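# Seat the rubber seal fully into the lid groove

## Task

Push the rubber seal down into the lid's groove so that it sits in the groove along its entire loop, with no section left out.

## Robot and tools

Robot: two seven-joint arms, left_arm and right_arm, each with a two-finger gripper whose fingers can fold. A part held near the fingertips (outer quarter of each pad) is squeezed as requested. Held closer to the palm, the fingers may wrap round it: narrow parts slip, wide ones get squeezed harder, and a grip can give way later. A fingertip pushed into a surface folds easily unless the fingers are fully shut, so a move may pass the surface with little sign of contact.

Frame: all poses, positions and targets use the scene frame. Origin at table height, midway between the nominal bases; +z up, +x outward over the table, +y toward left_arm (not the image's left). Measured bases: left_arm (-0.039, +0.332, +0.032) m, right_arm (+0.028, -0.380, +0.032) m, both nearly unrotated. Each gripper's +z points along its fingers; it opens and closes along its y axis. end_effector_position is the spot between the pads when closed; the fingertips extend about 33 mm past it at gaps up to 40 mm, about 9 mm when wide open. Printed poses may be off by a few cm.

The row of 18 numbers (used by execute_actions and move): nine for the left arm, then nine for the right: dx, dy, dz, rx, ry, rz, gripper position, force_limit, speed. Always send all 18, even for one arm. dx..rz are offsets, not poses: measured from that arm's Hand target when the action or move begins, along scene axes, turning about the Hand target's position. Scale: 1.0 = 0.6 m or 180 degrees; rx, ry, rz form one rotation vector. Sending the same offset twice moves twice. Six zeros re-request the current Hand target. Gripper numbers are absolute and lie in [-1, 1]: position +1 fully open (140 mm), about -0.8 pads touch, -1 close until blocked. force_limit: roughly 14 N at -1, 40 N at 0, 58 N at +1 (slow close). speed: about 30 mm/s at -1, 140 at 0, 250 at +1; faster closes grip much harder. Both start at +1. Resend the previous gripper values to keep a gripper unchanged, since 0 is a real command.

The controller limits each step to 70 mm and 16 degrees from the measured pose, so an arm may fall short; Hand target shows the clipped command. To stop pressing on something, command the target back beyond the gripper.

Tools:
- execute_actions(actions, cameras): actions is a list of actions; each action is up to 15 rows of 18 numbers in [-1, 1], one row per 1/30 s step, every row relative to that action's start pose; a short action repeats its final row. An empty list returns state plus all camera images. cameras: list of names, ["all"], or [].
- move(target, speed, blend, blocking, cameras): straight-line path toward one row, or up to 15 rows (all offsets from the same starting Hand targets). speed in m/s, 0.002 to 2, default 0.25 (one number or one per target). blend in m rounds corners; 0 stops at each. Capped at 10 s; no obstacle avoidance; faster moves overshoot and hit harder. blocking=false returns early while it continues. Result adds a move: line (done, off_target, moving, held, fault) and limits (paced = clipped, held = steps withheld).
- wait(seconds 0 to 10): lets time pass holding commands.
- stop(): brakes a running move; fingers continue.
- zoom_image(camera, region [x0,y0,x1,y1] in pixels, up to 504x504): magnifies part of the latest image from cam_high, cam_low, cam_left_wrist or cam_right_wrist.
- set_collision_behavior(contact_force_n: 20, 40 or 85): contact force limit for both arms; not while moving.
- clear_fault(arm): clears a reported torque or force fault on left_arm or right_arm.
- finished_scene(scene): ends the current scene, given its number; irreversible. The seal must stay seated without the robot.

Results: end_effector_position (m) and quat_wxyz; Hand target; Tool commands; object_status (0 moving, 1 blocked while opening, 2 blocked while closing = something gripped, 3 reached position or pads met); position_measured in counts (3 open, 75 = 100 mm, 139 = 60 mm, 200 = 20 mm, 230 pads meet); joint positions, torques, external torques; flange force in gripper axes (noisy, includes held weight); step positions for action calls; MOTOR HOT and fault lines. To grip harder while status is 2, raise force_limit and nudge position -1 to -0.98.

Faults: an arm halts if joint contact torque hits its limit (85 N m big joints, 11 N m wrist joints), if net outside force reaches the contact limit (85 N at start), if a joint leaves its range, or moves too fast; then call clear_fault. Overheated motors brake the arm for 30 to 60 s or more; avoid long pushes, stretched poses, and unreachable targets.

Avoid: dropping the seal or lid, letting anything leave the table, slamming or pushing hard on fixed or heavy items, squeezing a part still resting on something, and any contact between the two arms' grippers (it can end the task). Loose objects may occasionally be nudged by outside forces.

Each tool is called after "Request:" as name(argument=value, ...), one argument or row to a line, values as JSON.

## Session

Request:
execute_actions(
  actions=[],
)

Scene clock: 0.00 s.
left_arm: end_effector_position=(+0.3353, +0.6934, +0.1722) position_measured=3 object_status=3 end_effector_quat_wxyz=(+0.010, +0.790, -0.562, +0.246) | right_arm: end_effector_position=(+0.2286, -0.5873, +0.2368) position_measured=3 object_status=3 end_effector_quat_wxyz=(-0.127, +0.464, +0.550, +0.683)
Joint positions: left_arm=[0.928 0.065 0.084 -2.259 -0.621 2.173 1.071] | right_arm=[-1.34 0.422 -0.173 -2.186 0.649 1.123 1.142]
Joint velocities: within noise
Joint torques (N m): no reading
External joint torques (N m): no reading
Flange force (N): no reading
Hand target: left_arm +0.3353, +0.6934, +0.1722; +0.010, +0.790, -0.562, +0.246 | right_arm +0.2286, -0.5873, +0.2368; -0.127, +0.464, +0.550, +0.683
Tool commands: left_gripper/position=+1.0 left_gripper/force_limit=+1.0 left_gripper/speed=+1.0 right_gripper/position=+1.0 right_gripper/force_limit=+1.0 right_gripper/speed=+1.0

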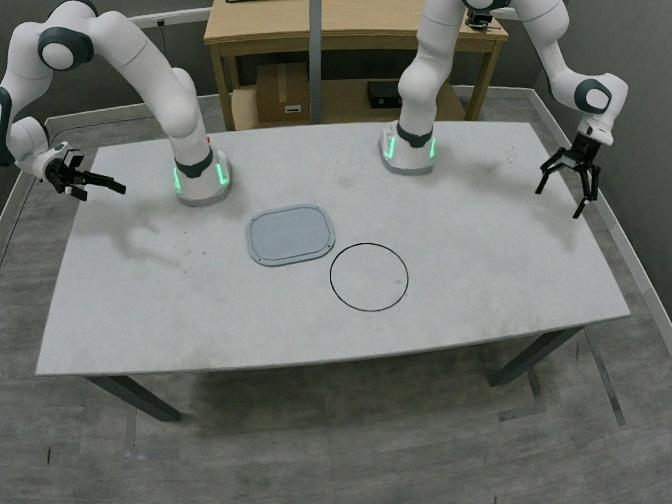

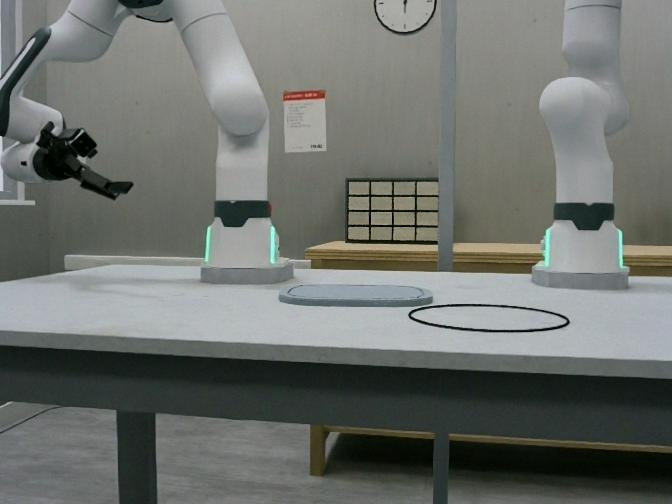

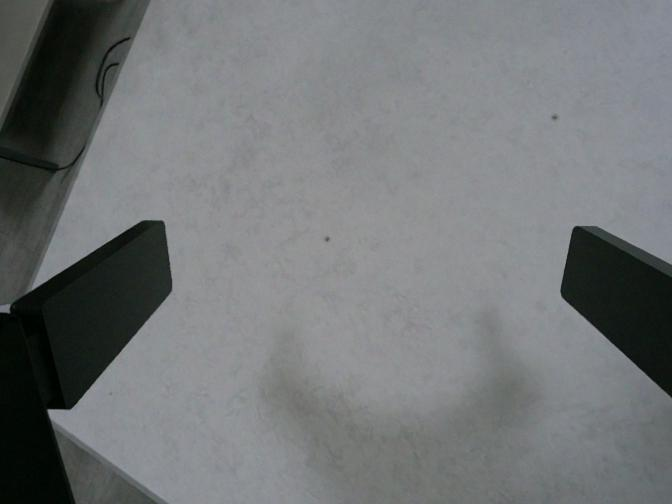

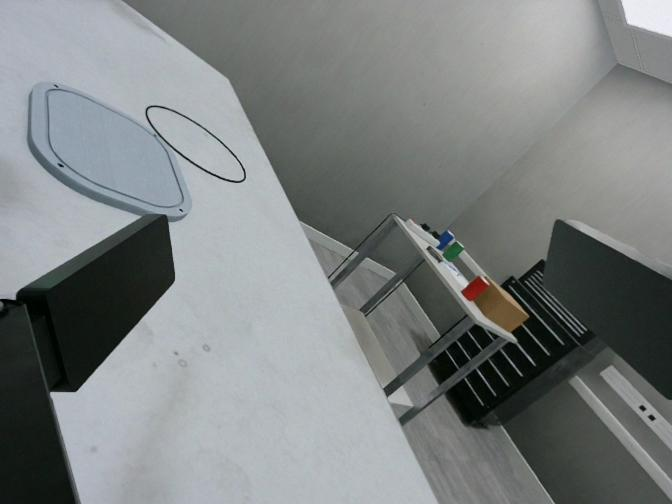

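Request:
zoom_image(
  camera="cam_high",
  region=[220, 180, 430, 330],
)

Request:
zoom_image(
  camera="cam_low",
  region=[260, 260, 600, 350],
)

Request:
zoom_image(
  camera="cam_right_wrist",
  region=[0, 60, 280, 240],
)

Scaled by 2.400 from the camera's 672x504 image, which has a finer 960x720 frame.

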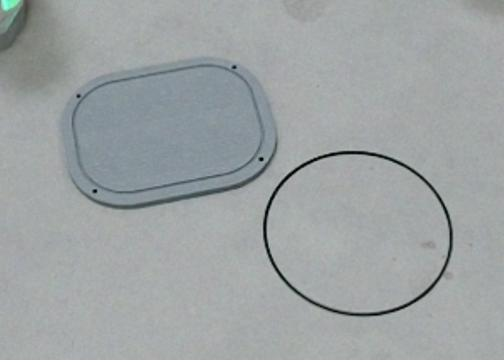

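Scaled by 1.482 from the camera's 672x504 image, which has a finer 960x720 frame.

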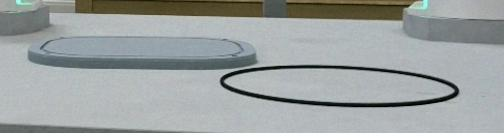

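Scaled by 1.800 from the camera's 672x504 image, which has a finer 960x720 frame.

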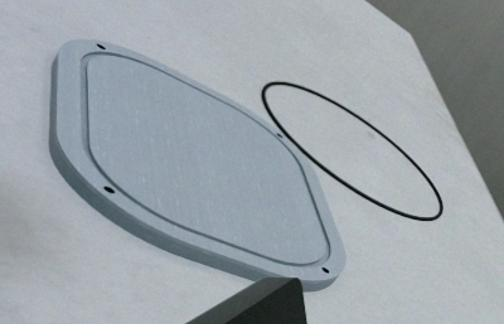

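Request:
move(
  target=[-0.06,-0.4,0.38,0.097,0.125,0,1,1,1,0.03,0.62,0.333,-0.424,0.241,0,1,1,1],
  speed=0.4,
  cameras=["all"],
)

Scene clock: 31.13 s.
left_arm: end_effector_position=(+0.3127, +0.5449, +0.3123) position_measured=3 object_status=3 end_effector_quat_wxyz=(+0.004, +0.809, -0.580, +0.093) | right_arm: end_effector_position=(+0.2388, -0.4079, +0.3317) position_measured=3 object_status=3 end_effector_quat_wxyz=(-0.033, +0.544, +0.757, +0.361)
Joint positions: left_arm=[0.94 -0.523 -0.229 -2.434 -0.32 1.937 0.52] | right_arm=[-1.312 -1.067 0.101 -2.806 0.636 1.23 1.575]
Joint velocities: left_arm=[0.001 0.001 0 -0.002 -0.001 0 -0.006] | right_arm=[within noise]
Joint torques (N m): left_arm=[1.04 -14.11 2.31 24.59 0.41 2.34 -0.24] | right_arm=[0.51 3.99 -4.21 24.03 2.25 0.82 -0.16]
External joint torques (N m): left_arm=[0.99 -0.5 -0.64 0.16 -0.01 -0.17 -0.24] | right_arm=[0.51 0.46 -0.21 0.8 -0.06 0.13 -0.22]
Flange force (N): left_arm=[0.9 0.4 -1.0] | right_arm=[-2.7 0.9 -3.1]
Hand target: left_arm +0.3130, +0.5445, +0.3136; +0.004, +0.811, -0.577, +0.094 (not the last commanded pose) | right_arm +0.2382, -0.4090, +0.3308; -0.032, +0.543, +0.758, +0.360 (not the last commanded pose)
Off the commanded pose: left_arm 0.127 m, 11 deg | right_arm 0.219 m, 43 deg.
move: held (right_arm; a check stopped the path), off_target (left_arm; braked when a check withheld steps of right_arm); limits=held
pose unreachable (right arm): on one or more control steps of this call, first in action 0 (counted from 0), this arm could not follow its commanded pose, so it was not sent that pose on those steps. It may still have moved: this result reports where it is.
cause: moving toward the commanded pose would bring two parts of the arm too close to each other (its gripper and another part of the arm, with joints 3 (upper arm roll) to 7 (wrist roll) between them, 45 mm apart when it was first held).

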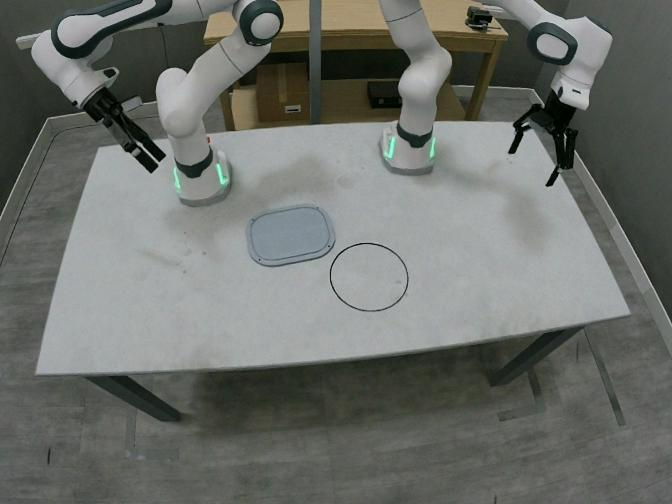

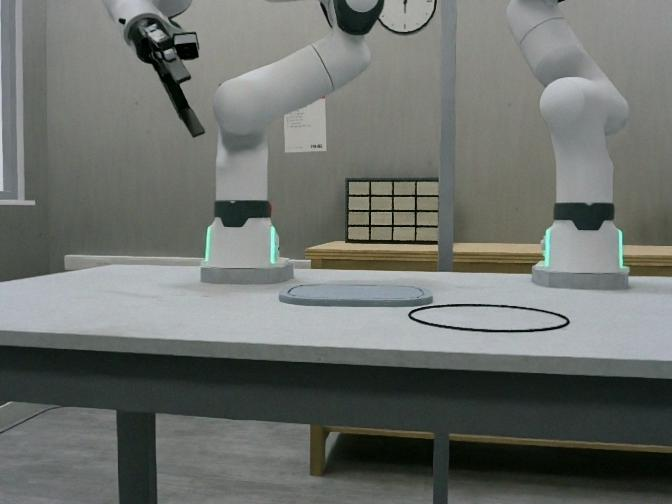

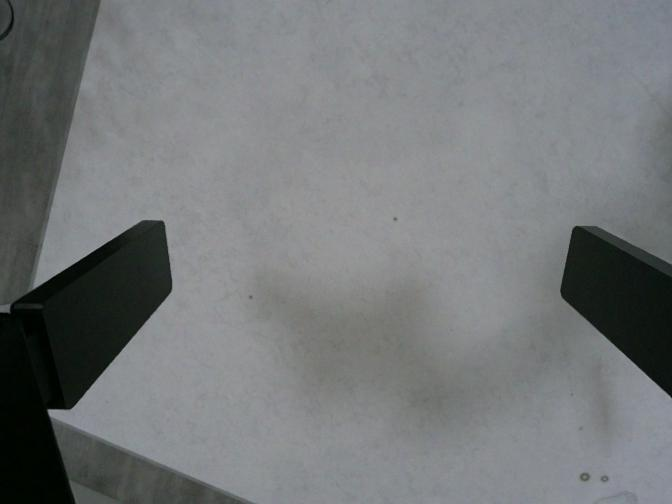

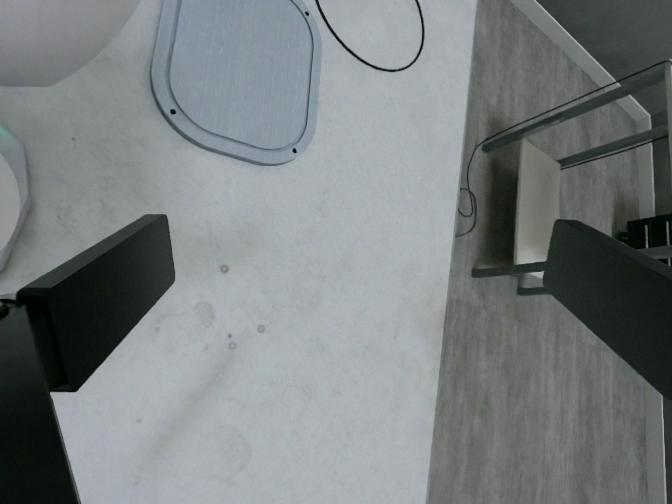

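Request:
move(
  target=[0.145,-0.41,0.06,0.003,0.064,0.392,1,1,1,0.27,0.265,0.03,-0.024,0.272,-0.572,1,1,1],
  speed=0.4,
  cameras=["all"],
)

Scene clock: 40.63 s.
left_arm: end_effector_position=(+0.3275, +0.5024, +0.3187) position_measured=3 object_status=3 end_effector_quat_wxyz=(+0.003, +0.868, -0.491, +0.078) | right_arm: end_effector_position=(+0.2512, -0.3989, +0.3303) position_measured=3 object_status=3 end_effector_quat_wxyz=(-0.015, +0.584, +0.739, +0.336)
Joint positions: left_arm=[1.009 -0.611 -0.395 -2.453 -0.393 1.909 0.253] | right_arm=[-1.361 -1.21 0.174 -2.84 0.708 1.205 1.672]
Joint velocities: left_arm=[-0.001 0.001 0 0 0 0 -0.007] | right_arm=[within noise]
Joint torques (N m): left_arm=[1.04 -10.45 5.11 24.31 0.03 2.45 -0.23] | right_arm=[0.59 7.36 -5.69 23.63 2.14 0.9 -0.13]
External joint torques (N m): left_arm=[1.04 -0.63 -0.64 0.22 -0.44 -0.14 -0.22] | right_arm=[0.56 0.38 -0.12 0.83 -0.24 -0.07 -0.19]
Flange force (N): left_arm=[1.2 0.5 -0.7] | right_arm=[-1.6 0.9 -3.3]
Hand target: left_arm +0.3282, +0.5017, +0.3199; +0.003, +0.870, -0.487, +0.080 (not the last commanded pose) | right_arm +0.2502, -0.3995, +0.3295; -0.015, +0.583, +0.740, +0.335 (not the last commanded pose)
Off the commanded pose: left_arm 0.219 m, 59 deg | right_arm 0.211 m, 108 deg.
move: held (right_arm; a check stopped the path), off_target (left_arm; braked when a check withheld steps of right_arm); limits=held
pose unreachable (right arm): on one or more control steps of this call, first in action 0 (counted from 0), this arm could not follow its commanded pose, so it was not sent that pose on those steps. It may still have moved: this result reports where it is.
cause: moving toward the commanded pose would bring two parts of the arm too close to each other (its gripper and another part of the arm, with joints 3 (upper arm roll) to 7 (wrist roll) between them, 27 mm apart when it was first held).

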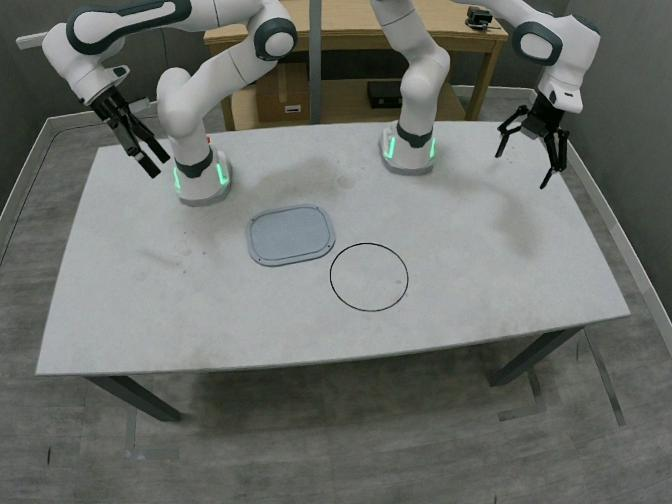

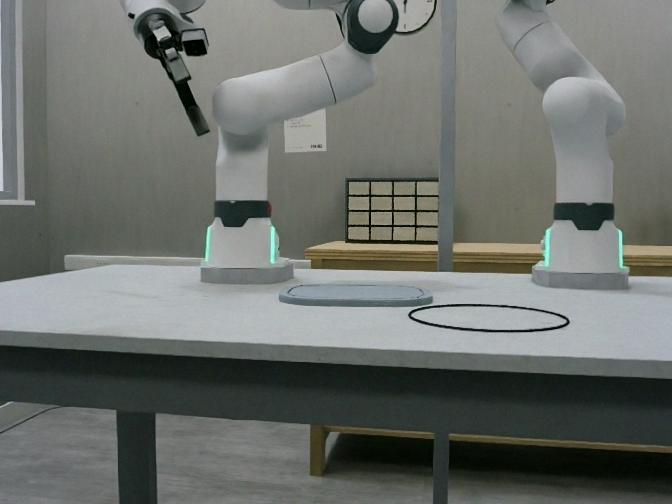

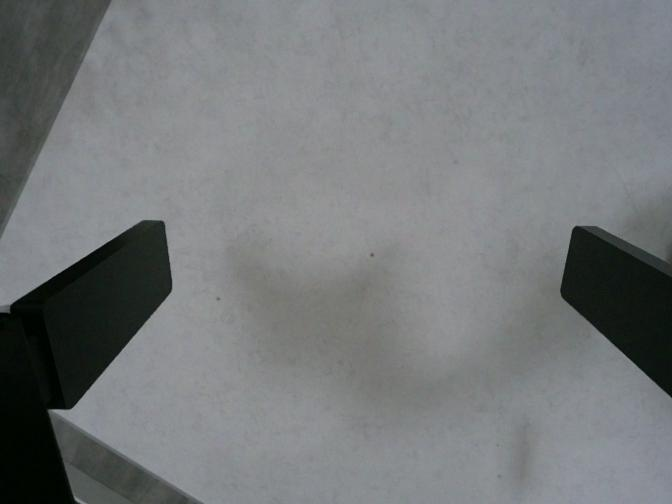

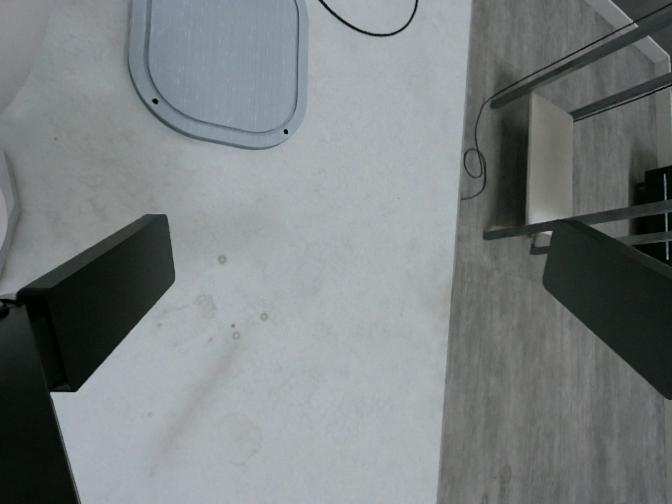

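Request:
move(
  target=[
    [0.15,0,0,0,0,0,1,1,1,0.37,0,0.1,0,0,0,1,1,1],
    [0.2,-0.2,0.05,0.006,0.048,0.33,1,1,1,0.42,0.25,0.1,-0.012,0.25,-0.59,1,1,1],
  ],
  speed=0.4,
  cameras=["all"],
)

Scene clock: 49.47 s.
left_arm: end_effector_position=(+0.4477, +0.3829, +0.3496) position_measured=3 object_status=3 end_effector_quat_wxyz=(-0.010, +1.000, +0.005, +0.003) | right_arm: end_effector_position=(+0.5025, -0.2505, +0.3899) position_measured=3 object_status=3 end_effector_quat_wxyz=(+0.031, +0.879, +0.474, -0.039)
Joint positions: left_arm=[1.514 -0.705 -1.095 -2.039 -0.602 1.667 -0.995] | right_arm=[-2.158 -1.779 0.492 -1.727 1.516 0.51 3.002]
Joint velocities: left_arm=[0 0.001 0 -0.001 0.001 0 -0.005] | right_arm=[-0.003 -0.001 0 0.001 0.001 -0.003 0]
Joint torques (N m): left_arm=[0.67 6.12 17.16 20.02 0.66 2.56 -0.27] | right_arm=[-0.11 41.35 -16.24 -7.58 -0.08 2.34 0.41]
External joint torques (N m): left_arm=[0.66 -0.72 -0.78 0.09 -0.18 -0.1 -0.27] | right_arm=[-0.11 -1.02 0.28 -0.23 -0.19 -0.24 0.41]
Flange force (N): left_arm=[3.7 0.3 0.6] | right_arm=[-0.1 -1.3 3.2]
Hand target: left_arm +0.4482, +0.3817, +0.3499; -0.009, +1.000, +0.008, +0.004 | right_arm +0.5022, -0.2495, +0.3895; +0.029, +0.937, +0.347, -0.032
Off the commanded pose: left_arm 0.001 m, 0 deg | right_arm 0.001 m, 63 deg; orientation clipped.
joint sent to its limit (right arm) — joint 2 (shoulder), lower limit; joint 6 (wrist pitch), lower limit; joint 7 (wrist roll), upper limit. The joint targets are off in orientation, not in position.
move: off_target (right_arm); limits=paced

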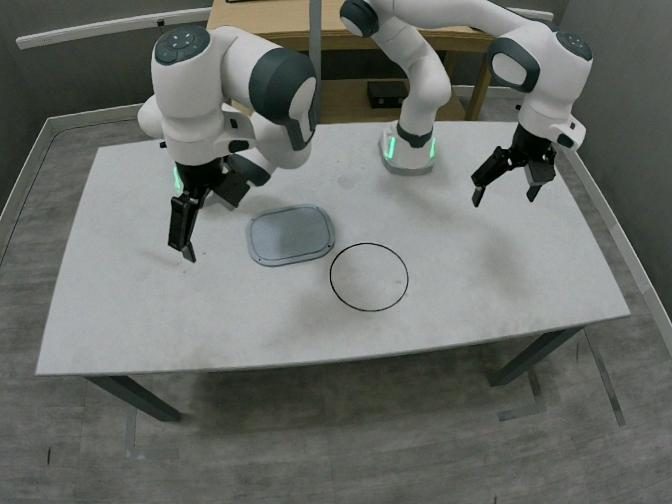

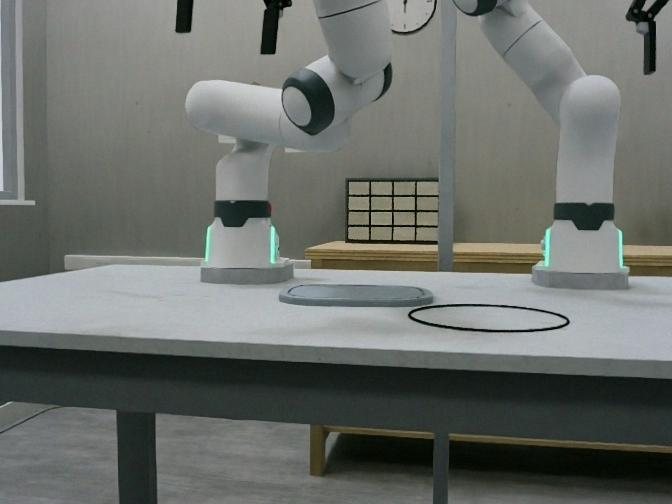

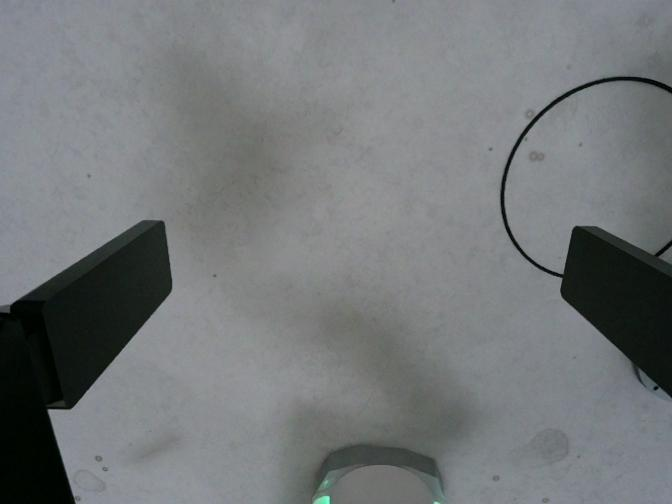

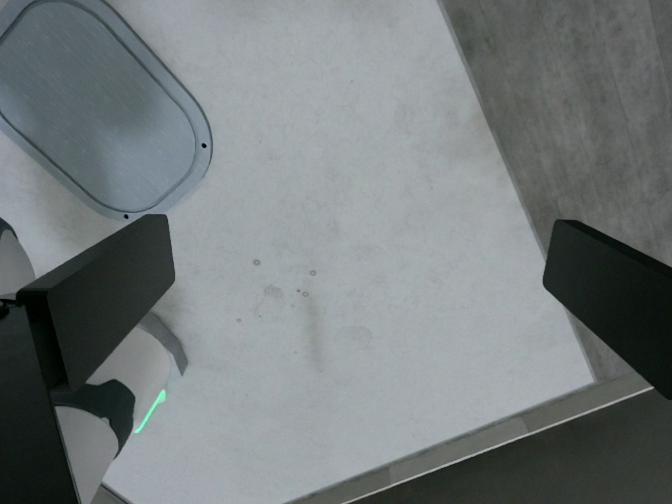

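Request:
move(
  target=[0,0,0,0,0,0,1,1,1,0.05,-0.2,-0.05,0.026,0.024,0.774,1,1,1],
  speed=0.4,
  cameras=["all"],
)

Scene clock: 78.47 s.
left_arm: end_effector_position=(+0.4477, +0.3829, +0.3496) position_measured=3 object_status=3 end_effector_quat_wxyz=(-0.010, +1.000, +0.006, +0.003) | right_arm: end_effector_position=(+0.5324, -0.3681, +0.3593) position_measured=3 object_status=3 end_effector_quat_wxyz=(+0.001, +0.002, +1.000, +0.000)
Joint positions: left_arm=[1.514 -0.705 -1.095 -2.039 -0.602 1.667 -0.997] | right_arm=[-2.191 -1.705 0.725 -1.856 1.452 0.724 0.663]
Joint velocities: left_arm=[within noise] | right_arm=[0.001 -0.001 0 -0.001 -0.001 0 -0.007]
Joint torques (N m): left_arm=[0.53 6.16 17.24 20.01 0.84 2.62 -0.26] | right_arm=[0.12 36.53 -21.75 -3.07 0.57 2.36 -0.19]
External joint torques (N m): left_arm=[0.49 -0.66 -0.81 0 -0.01 -0.06 -0.25] | right_arm=[0.06 -0.67 0.72 -0.13 0.05 -0.15 -0.19]
Flange force (N): left_arm=[3.2 0.3 0.8] | right_arm=[1.0 -0.2 2.6]
Hand target: left_arm +0.4482, +0.3817, +0.3499; -0.009, +1.000, +0.008, +0.004 | right_arm +0.5322, -0.3695, +0.3595; +0.001, -0.001, +1.000, -0.001
Off the commanded pose: left_arm 0.001 m, 0 deg | right_arm 0.001 m, 0 deg.
move: done; limits=paced

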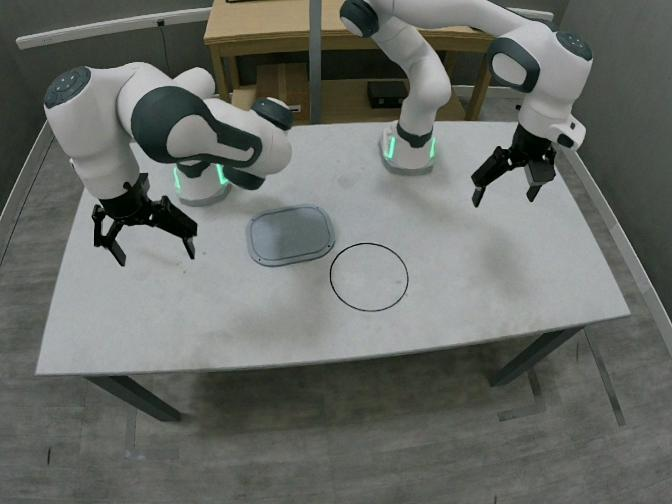

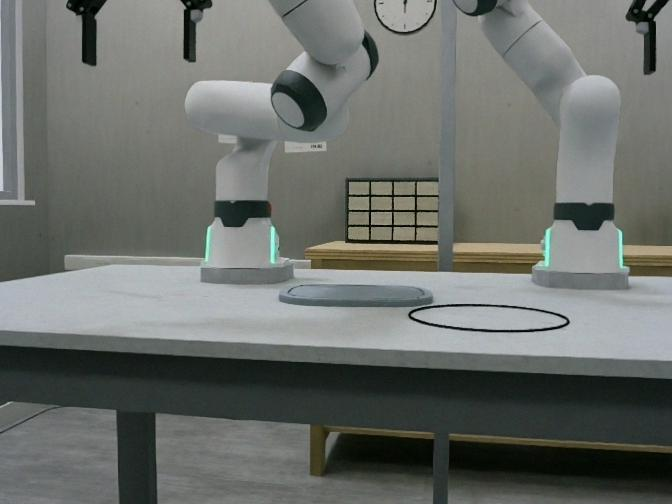

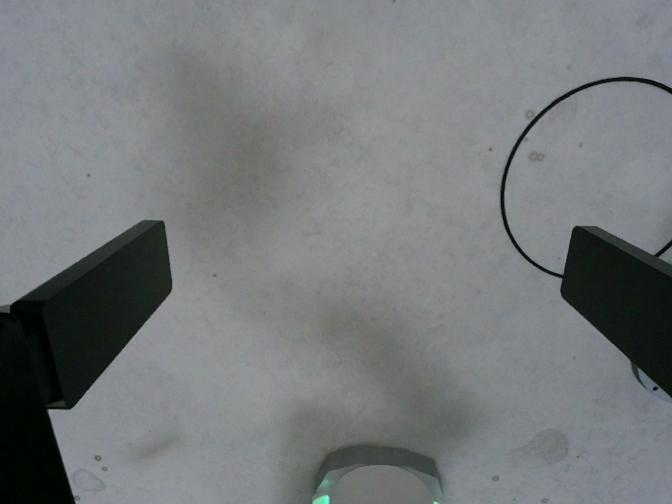

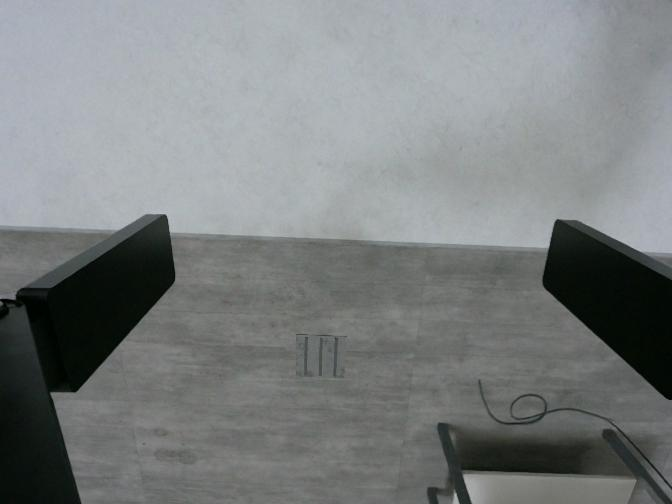

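Request:
move(
  target=[-0.16,-0.45,0.1,0,0,0,1,1,1,-0.1,-0.33,0,0,0,0,1,1,1],
  speed=0.4,
  cameras=["all"],
)

Scene clock: 86.97 s.
left_arm: end_effector_position=(+0.3521, +0.1128, +0.4093) position_measured=3 object_status=3 end_effector_quat_wxyz=(-0.011, +1.000, +0.005, +0.003) | right_arm: end_effector_position=(+0.4727, -0.5663, +0.3594) position_measured=3 object_status=3 end_effector_quat_wxyz=(+0.002, +0.003, +1.000, +0.001)
Joint positions: left_arm=[1.095 -1.039 -0.948 -1.955 -0.795 1.301 -1.386] | right_arm=[-2.48 -1.631 0.796 -1.929 1.318 0.829 0.221]
Joint velocities: left_arm=[0.001 0 0 0.001 -0.001 -0.001 -0.006] | right_arm=[0 0.001 0.001 -0.001 0 -0.001 -0.005]
Joint torques (N m): left_arm=[1.12 14.89 21.65 14.64 0.47 2.55 -0.29] | right_arm=[0.39 33.08 -23.43 0.57 0.5 2.5 -0.24]
External joint torques (N m): left_arm=[1.12 -1.41 -0.38 0.19 -0.41 -0.12 -0.29] | right_arm=[0.42 -0.63 0.7 0.4 -0.06 -0.07 -0.24]
Flange force (N): left_arm=[1.7 1.8 0.9] | right_arm=[-0.1 0.2 1.4]
Hand target: left_arm +0.3522, +0.1117, +0.4099; -0.009, +1.000, +0.008, +0.004 | right_arm +0.4722, -0.5675, +0.3595; +0.001, -0.001, +1.000, -0.001
Off the commanded pose: left_arm 0.001 m, 0 deg | right_arm 0.001 m, 0 deg.
move: done

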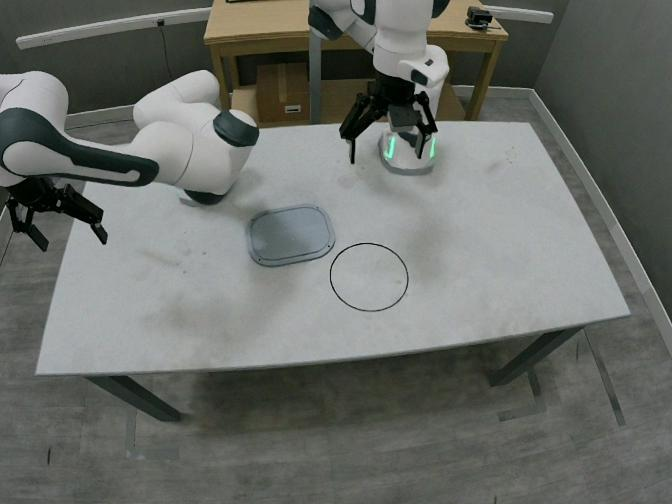

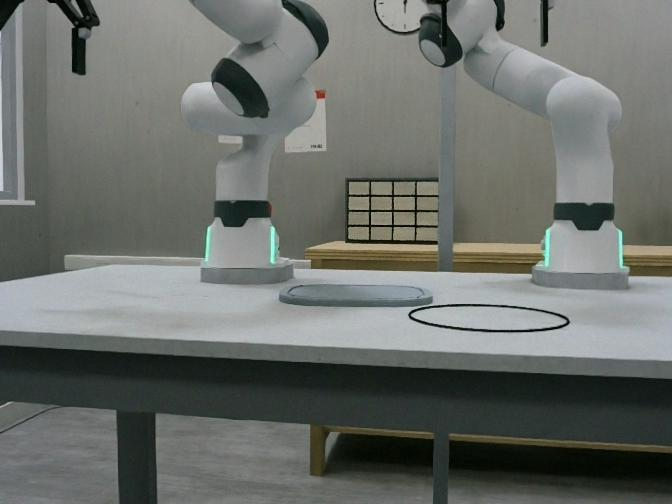

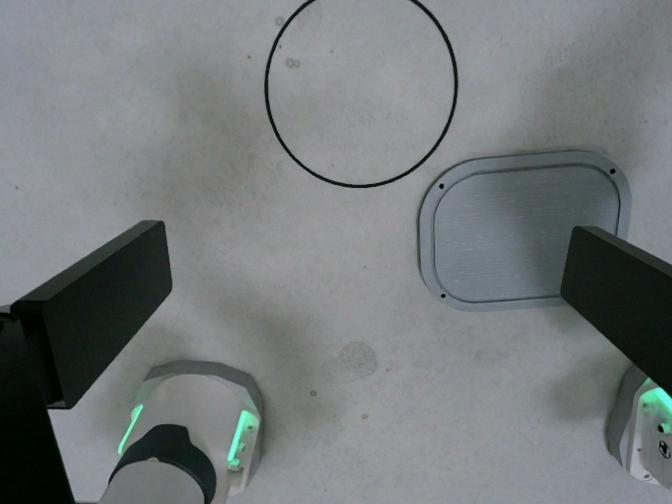

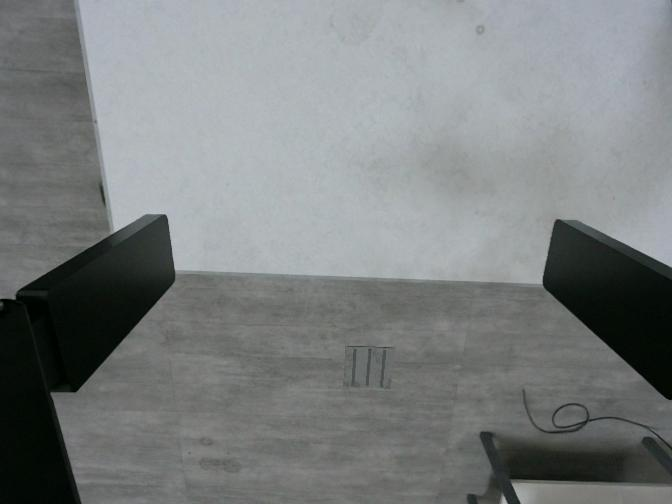

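Request:
move(
  target=[0.0,-0.4,-0.08,0,0,0,1,1,1,0,0,0,0,0,0,1,1,1],
  cameras=["cam_left_wrist","cam_high"],
)

Request:
zoom_image(
  camera="cam_left_wrist",
  region=[170, 100, 570, 400],
)

Scene clock: 112.23 s.
left_arm: end_effector_position=(+0.3512, -0.0520, +0.3768) position_measured=3 object_status=3 end_effector_quat_wxyz=(-0.012, +0.999, -0.037, +0.008) | right_arm: end_effector_position=(+0.4727, -0.5664, +0.3594) position_measured=3 object_status=3 end_effector_quat_wxyz=(+0.002, +0.002, +1.000, +0.001)
Joint positions: left_arm=[1.131 -1.094 -1.151 -1.712 -0.988 1.287 -1.604] | right_arm=[-2.48 -1.631 0.796 -1.929 1.318 0.829 0.219]
Joint torques (N m): left_arm=[0.77 24.67 25.54 10.07 1.49 2.71 0.18] | right_arm=[0.12 33.14 -23.46 0.61 0.65 2.42 -0.2]
External joint torques (N m): left_arm=[0.78 -1.09 -0.44 -0.65 0.57 0.04 0.18] | right_arm=[0.16 -0.6 0.7 0.48 0.1 -0.15 -0.2]
Flange force (N): left_arm=[0.2 -1.5 2.5] | right_arm=[-0.9 -0.3 1.1]
Hand target: left_arm +0.3515, -0.0499, +0.3772; -0.013, +0.999, -0.039, +0.007 (not the last commanded pose) | right_arm +0.4722, -0.5675, +0.3595; +0.001, -0.001, +1.000, -0.001
Off the commanded pose: left_arm 0.078 m, 5 deg | right_arm 0.001 m, 0 deg.
move: held (left_arm; a check stopped the path); limits=held
pose unreachable (left arm): on one or more control steps of this call, first in action 0 (counted from 0), this arm could not follow its commanded pose, so it was not sent that pose on those steps. It may still have moved: this result reports where it is.
cause: moving toward the commanded pose would bring a part of the arm too close to another arm (this arm's gripper and a part of the right arm just beyond its joint 4 (elbow), where that arm would come to rest).
Images, in order (width x height): cam_high 672x504, cam_left_wrist 672x504.

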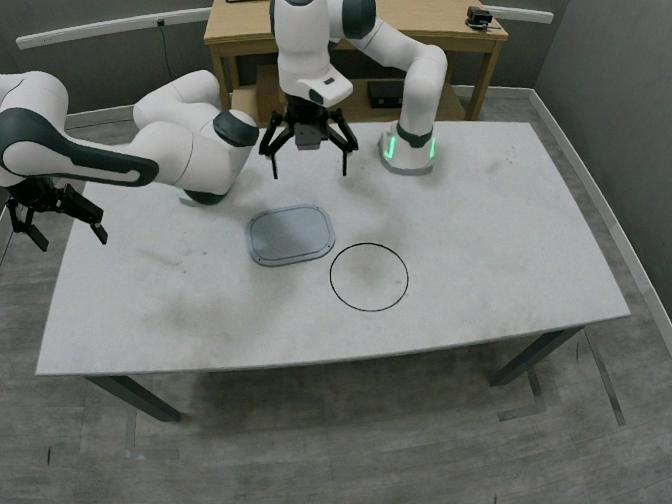

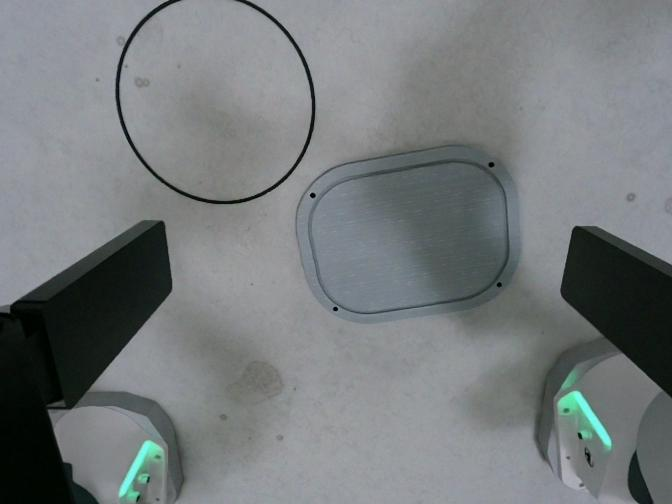

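Scaled by 1.260 from the camera's 672x504 image, which has a finer 960x720 frame.

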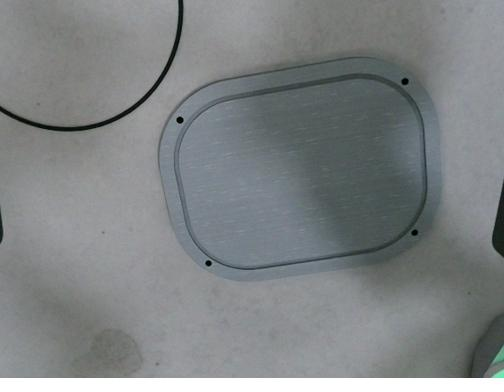

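Request:
move(
  target=[
    [0.004,0.42,-0.3,-0.0085,0.004,0.058,-0.46,1,0,-0.1,0.2,0,0,0,0,-0.46,1,0],
    [0.004,0.4215,-0.4287,-0.0085,0.004,0.058,-0.46,1,0,-0.159,0.9,-0.38,0,0,0.033,-0.46,1,0],
  ],
  cameras=["all"],
)

Scene clock: 143.13 s.
left_arm: end_effector_position=(+0.3527, +0.2023, +0.1541) position_measured=187 object_status=3 end_effector_quat_wxyz=(-0.001, +0.999, +0.054, -0.001) | right_arm: end_effector_position=(+0.3866, -0.2480, +0.2534) position_measured=187 object_status=3 end_effector_quat_wxyz=(-0.020, -0.098, +0.995, +0.019)
Joint positions: left_arm=[1.11 -1.2 -1.309 -2.524 -1.144 1.726 -1.177] | right_arm=[-1.419 -1.775 0.95 -2.397 1.229 0.95 0.651]
Joint velocities: left_arm=[-0.001 0 0 0 -0.001 0.005 0.004] | right_arm=[within noise]
Joint torques (N m): left_arm=[1.06 13.08 21.73 10.04 0.45 2.87 0.2] | right_arm=[0.15 24.1 -23.42 3.58 0.35 2.23 -0.28]
External joint torques (N m): left_arm=[1.1 -1 -1.38 -0.53 -0.38 0.24 0.2] | right_arm=[0.12 -0.31 -0.01 0.29 -0.28 -0.13 -0.28]
Flange force (N): left_arm=[3.6 -0.8 5.6] | right_arm=[0.6 -0.2 -0.6]
Hand target: left_arm +0.3539, +0.2026, +0.1539; +0.000, +0.999, +0.053, +0.001 (not the last commanded pose) | right_arm +0.3864, -0.2495, +0.2541; -0.019, -0.100, +0.995, +0.018 (not the last commanded pose)
Off the commanded pose: left_arm 0.034 m, 0 deg | right_arm 0.252 m, 6 deg.
move: held (right_arm; a check stopped the path), off_target (left_arm; braked when a check withheld steps of right_arm); path passed 1 of 2 targets; limits=held
pose unreachable (right arm): on one or more control steps of this call, first in action 0 (counted from 0), this arm could not follow its commanded pose, so it was not sent that pose on those steps. It may still have moved: this result reports where it is.
cause: moving toward the commanded pose would bring a part of the arm too close to another arm (a part of this arm just beyond joint 4 (elbow) and a part of the left arm just beyond its joint 4 (elbow), along the way the arms are being sent, or toward where that arm still pushes).

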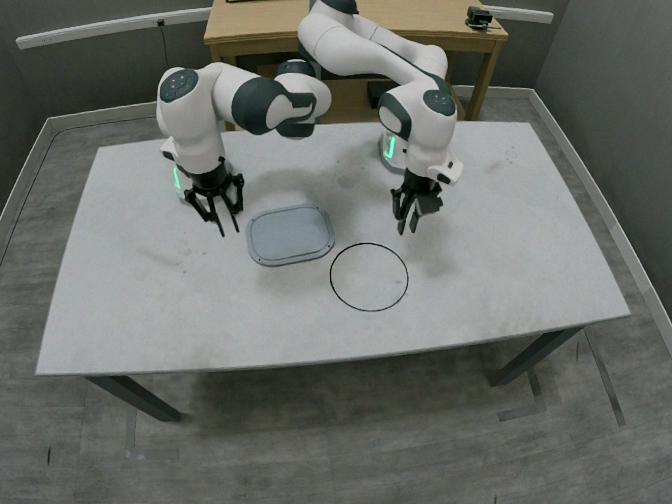

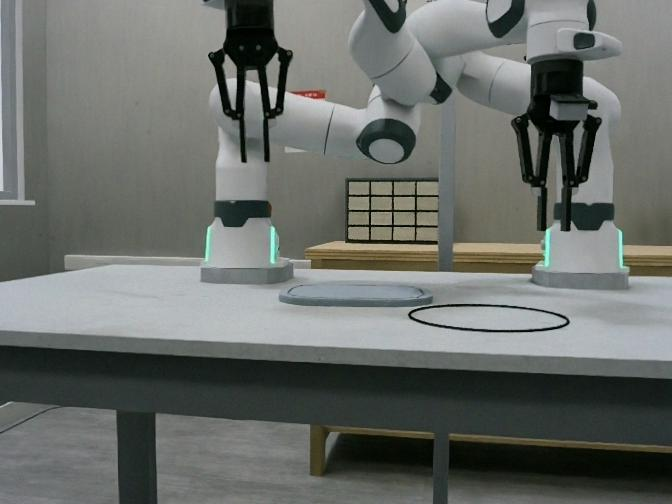

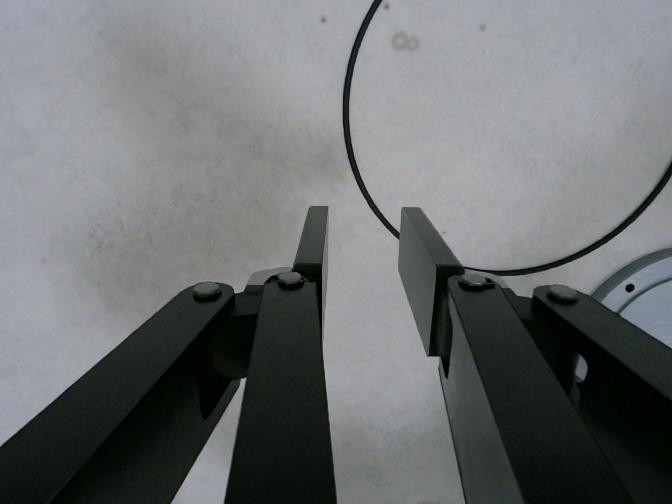

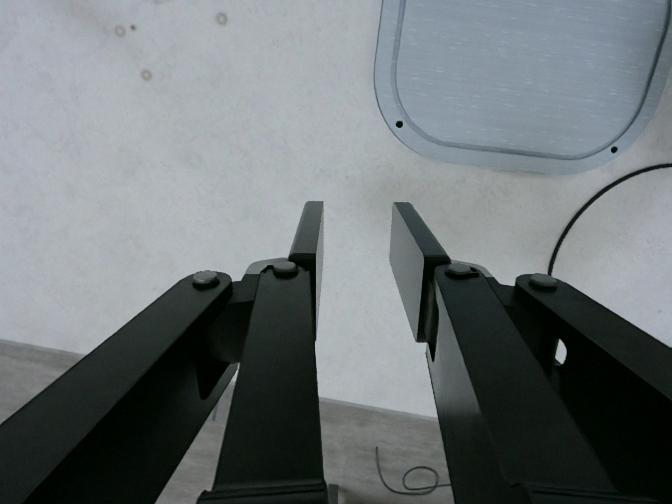

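Request:
move(
  target=[
    [0,0,0.15,0,0,0,-0.46,1,0,-0.1,-0.7,0.15,0,0,0,-0.46,1,0],
    [0,0,0.15,0,0,0,-0.46,1,0,-0.3,-0.93,0.15,0,0,0,-0.46,1,0],
  ],
  speed=0.4,
  blend=[0.05,0],
)

Request:
move(
  target=[0,0,0,0,0,0,-0.46,1,0,0,-0.15,0,0,0,-0.2,-0.46,1,0],
  speed=0.4,
  cameras=["cam_high"],
)

Scene clock: 154.07 s.
left_arm: end_effector_position=(+0.3542, +0.2017, +0.2433) position_measured=187 object_status=3 end_effector_quat_wxyz=(+0.001, +0.999, +0.050, +0.001) | right_arm: end_effector_position=(+0.2068, -0.8068, +0.3441) position_measured=187 object_status=3 end_effector_quat_wxyz=(-0.018, -0.094, +0.995, +0.019)
Joint positions: left_arm=[1.109 -1.183 -1.106 -2.416 -0.978 1.58 -1.203] | right_arm=[-2.544 -0.736 1.069 -2.069 0.589 1.611 -0.291]
Joint velocities: left_arm=[within noise] | right_arm=[-0.002 -0.001 -0.001 0 0.001 0 -0.004]
Joint torques (N m): left_arm=[1.11 12.54 21.97 13.79 1.29 2.51 -0.22] | right_arm=[0.91 8.62 -18.62 20.79 0.38 2.55 -0.17]
External joint torques (N m): left_arm=[1.13 -1.07 -0.48 0.3 0.46 -0.12 -0.22] | right_arm=[0.9 0.33 0.35 0.96 -0.28 0.02 -0.18]
Flange force (N): left_arm=[3.0 0.4 -0.4] | right_arm=[-0.9 -1.6 -2.0]
Hand target: left_arm +0.3539, +0.2026, +0.2439; +0.000, +0.999, +0.053, +0.001 | right_arm +0.2064, -0.8075, +0.3441; -0.019, -0.100, +0.995, +0.018
Off the commanded pose: left_arm 0.001 m, 0 deg | right_arm 0.001 m, 1 deg.
move: done

Scene clock: 157.27 s.
left_arm: end_effector_position=(+0.3542, +0.2017, +0.2433) position_measured=187 object_status=3 end_effector_quat_wxyz=(+0.001, +0.999, +0.050, +0.001) | right_arm: end_effector_position=(+0.2068, -0.8959, +0.3437) position_measured=187 object_status=3 end_effector_quat_wxyz=(-0.010, +0.209, +0.978, +0.020)
Joint positions: left_arm=[1.109 -1.183 -1.106 -2.416 -0.978 1.58 -1.203] | right_arm=[-2.857 -0.312 1.474 -1.819 0.311 1.732 0.524]
Joint velocities: left_arm=[within noise] | right_arm=[-0.001 0 0 0.001 -0.001 0.001 0.006]
Joint torques (N m): left_arm=[1.05 12.42 21.92 13.75 1.27 2.5 -0.25] | right_arm=[0.31 8.42 -9.55 24.99 0.39 2.46 0.39]
External joint torques (N m): left_arm=[1.01 -1.24 -0.62 0.32 0.44 -0.13 -0.25] | right_arm=[0.4 -0.03 0.5 1.44 -0.33 0.05 0.39]
Flange force (N): left_arm=[2.6 0.8 -0.1] | right_arm=[0.0 0.0 0.0]
Hand target: left_arm +0.3539, +0.2026, +0.2439; +0.000, +0.999, +0.053, +0.001 | right_arm +0.2064, -0.8975, +0.3441; -0.013, +0.212, +0.977, +0.023
Off the commanded pose: left_arm 0.001 m, 0 deg | right_arm 0.002 m, 1 deg.
joint sent to its limit (right arm) — joint 1 (waist), lower limit. The joint targets still meet the commanded pose.
move: done
Images, in order (width x height): cam_high 672x504.

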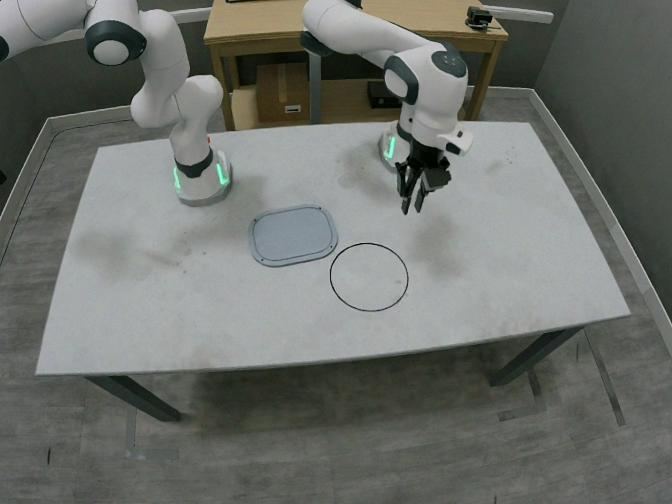

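Request:
move(
  target=[
    [0,0,0,0,0,0,-0.46,1,0,-0.4,0.1,0,0,0,-0.2,-0.46,1,0],
    [0,0,0,0,0,0,-0.46,1,0,-0.6,0.2,0,0,0,-0.3,-0.46,1,0],
    [0,0,0,0,0,0,-0.46,1,0,-0.2,-0.05,0,0,0,-0.2,-0.46,1,0],
  ],
  speed=0.3,
  blend=[0.05,0.05,0],
  cameras=["cam_high"],
)

Scene clock: 171.47 s.
left_arm: end_effector_position=(+0.3542, +0.2017, +0.2433) position_measured=187 object_status=3 end_effector_quat_wxyz=(+0.001, +0.999, +0.050, +0.001) | right_arm: end_effector_position=(+0.0868, -0.9281, +0.3441) position_measured=187 object_status=3 end_effector_quat_wxyz=(-0.002, +0.501, +0.865, +0.024)
Joint positions: left_arm=[1.109 -1.183 -1.106 -2.416 -0.978 1.58 -1.203] | right_arm=[-2.842 0.029 1.393 -1.813 -0.003 1.777 1.159]
Joint velocities: left_arm=[within noise] | right_arm=[0 0.001 0.001 0.001 0 0 0.007]
Joint torques (N m): left_arm=[1.1 12.45 21.99 13.78 1.27 2.52 -0.16] | right_arm=[0.93 -5.8 0.69 26.13 0.5 2.03 0.35]
External joint torques (N m): left_arm=[1.12 -1.17 -0.52 0.27 0.45 -0.12 -0.16] | right_arm=[0.93 0.09 -0.25 1.47 -0.31 -0.33 0.35]
Flange force (N): left_arm=[2.8 0.4 -0.2] | right_arm=[0.0 0.0 0.0]
Hand target: left_arm +0.3539, +0.2026, +0.2439; +0.000, +0.999, +0.053, +0.001 | right_arm +0.0864, -0.9275, +0.3441; -0.005, +0.504, +0.863, +0.026
Off the commanded pose: left_arm 0.001 m, 0 deg | right_arm 0.001 m, 1 deg.
move: done
Images, in order (width x height): cam_high 672x504.

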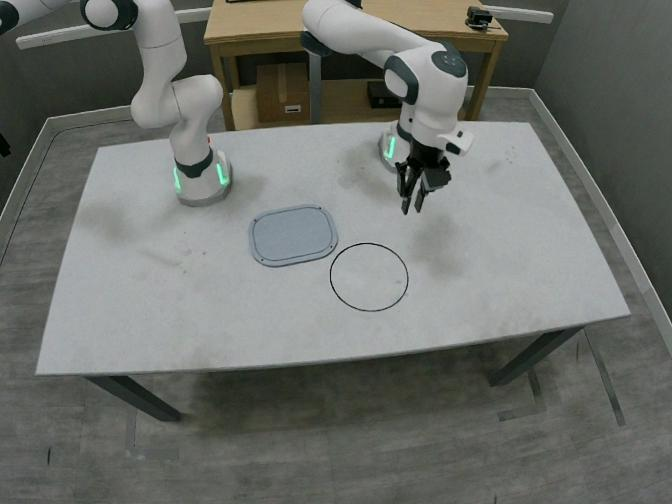

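Request:
move(
  target=[
    [0,0,0,0,0,0,-0.46,1,0,-0.4,0.1,0,0,0,-0.15,-0.46,1,0],
    [0,0,0,0,0,0,-0.46,1,0,-0.8,0.45,0,0,0,-0.45,-0.46,1,0],
  ],
  speed=0.3,
  blend=[0.05,0],
  cameras=["cam_low"],
)

Scene clock: 182.57 s.
left_arm: end_effector_position=(+0.3542, +0.2017, +0.2433) position_measured=187 object_status=3 end_effector_quat_wxyz=(+0.001, +0.999, +0.050, +0.001) | right_arm: end_effector_position=(-0.3928, -0.6577, +0.3446) position_measured=187 object_status=3 end_effector_quat_wxyz=(+0.015, +0.943, +0.332, +0.024)
Joint positions: left_arm=[1.109 -1.183 -1.106 -2.416 -0.978 1.58 -1.203] | right_arm=[-2.859 -0.149 0.273 -1.984 0.081 1.8 1.411]
Joint velocities: left_arm=[within noise] | right_arm=[-0.001 0.002 0 -0.001 0 0.001 0.004]
Joint torques (N m): left_arm=[1.07 12.51 21.93 13.75 1.27 2.51 -0.22] | right_arm=[0.92 -24.97 -1.36 26.15 0.56 2.21 0.27]
External joint torques (N m): left_arm=[1.17 -1.09 -0.55 0.2 0.45 -0.12 -0.22] | right_arm=[0.8 0.97 -0.06 1.41 -0.3 -0.14 0.26]
Flange force (N): left_arm=[2.9 0.4 -0.1] | right_arm=[-8.1 0.1 -3.8]
Hand target: left_arm +0.3539, +0.2026, +0.2439; +0.000, +0.999, +0.053, +0.001 | right_arm -0.3936, -0.6575, +0.3441; +0.013, +0.944, +0.329, +0.023
Off the commanded pose: left_arm 0.001 m, 0 deg | right_arm 0.001 m, 0 deg.
joint read past its limit (right arm) — joint 1 (waist), lower limit.
joint sent to its limit (right arm) — joint 1 (waist), lower limit. The joint targets still meet the commanded pose.
move: done
Images, in order (width x height): cam_low 672x504.

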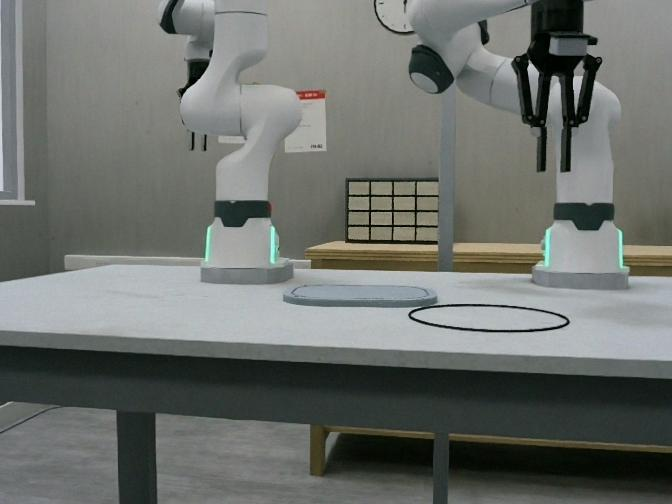

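Request:
move(
  target=[
    [0,0,0,0,0,0,-0.46,1,0,-0.09,-0.08,0,0,0,0,-0.46,1,0],
    [0,0,0,0,0,0,-0.46,1,0,0.295,-0.413,0,0,0,0.17,-0.46,1,0],
    [0,0,0,0,0,0,-0.46,1,0,0.79,-0.5,0,0,0,0.34,-0.46,1,0],
  ],
  speed=0.3,
  blend=[0.01,0.05,0],
)

Scene clock: 191.87 s.
left_arm: end_effector_position=(+0.3542, +0.2017, +0.2433) position_measured=187 object_status=3 end_effector_quat_wxyz=(+0.001, +0.999, +0.050, +0.001) | right_arm: end_effector_position=(+0.0819, -0.9581, +0.3448) position_measured=187 object_status=3 end_effector_quat_wxyz=(+0.002, +0.642, +0.766, +0.026)
Joint positions: left_arm=[1.109 -1.183 -1.106 -2.416 -0.978 1.58 -1.203] | right_arm=[-2.256 0.131 0.822 -1.706 -0.055 1.762 1.525]
Joint velocities: left_arm=[within noise] | right_arm=[0 -0.001 -0.001 0.001 0 0 0.009]
Joint torques (N m): left_arm=[1.07 12.52 21.94 13.77 1.27 2.51 -0.2] | right_arm=[0.92 -25.37 2.61 26.01 0.57 2.06 0.38]
External joint torques (N m): left_arm=[1.03 -1.14 -0.62 0.26 0.44 -0.14 -0.2] | right_arm=[0.93 0.67 -0.55 1.46 -0.31 -0.3 0.37]
Flange force (N): left_arm=[2.6 0.6 0.0] | right_arm=[-12.8 0.1 -4.7]
Hand target: left_arm +0.3539, +0.2026, +0.2439; +0.000, +0.999, +0.053, +0.001 | right_arm +0.0804, -0.9575, +0.3441; +0.000, +0.645, +0.764, +0.027
Off the commanded pose: left_arm 0.001 m, 0 deg | right_arm 0.002 m, 1 deg.
move: done


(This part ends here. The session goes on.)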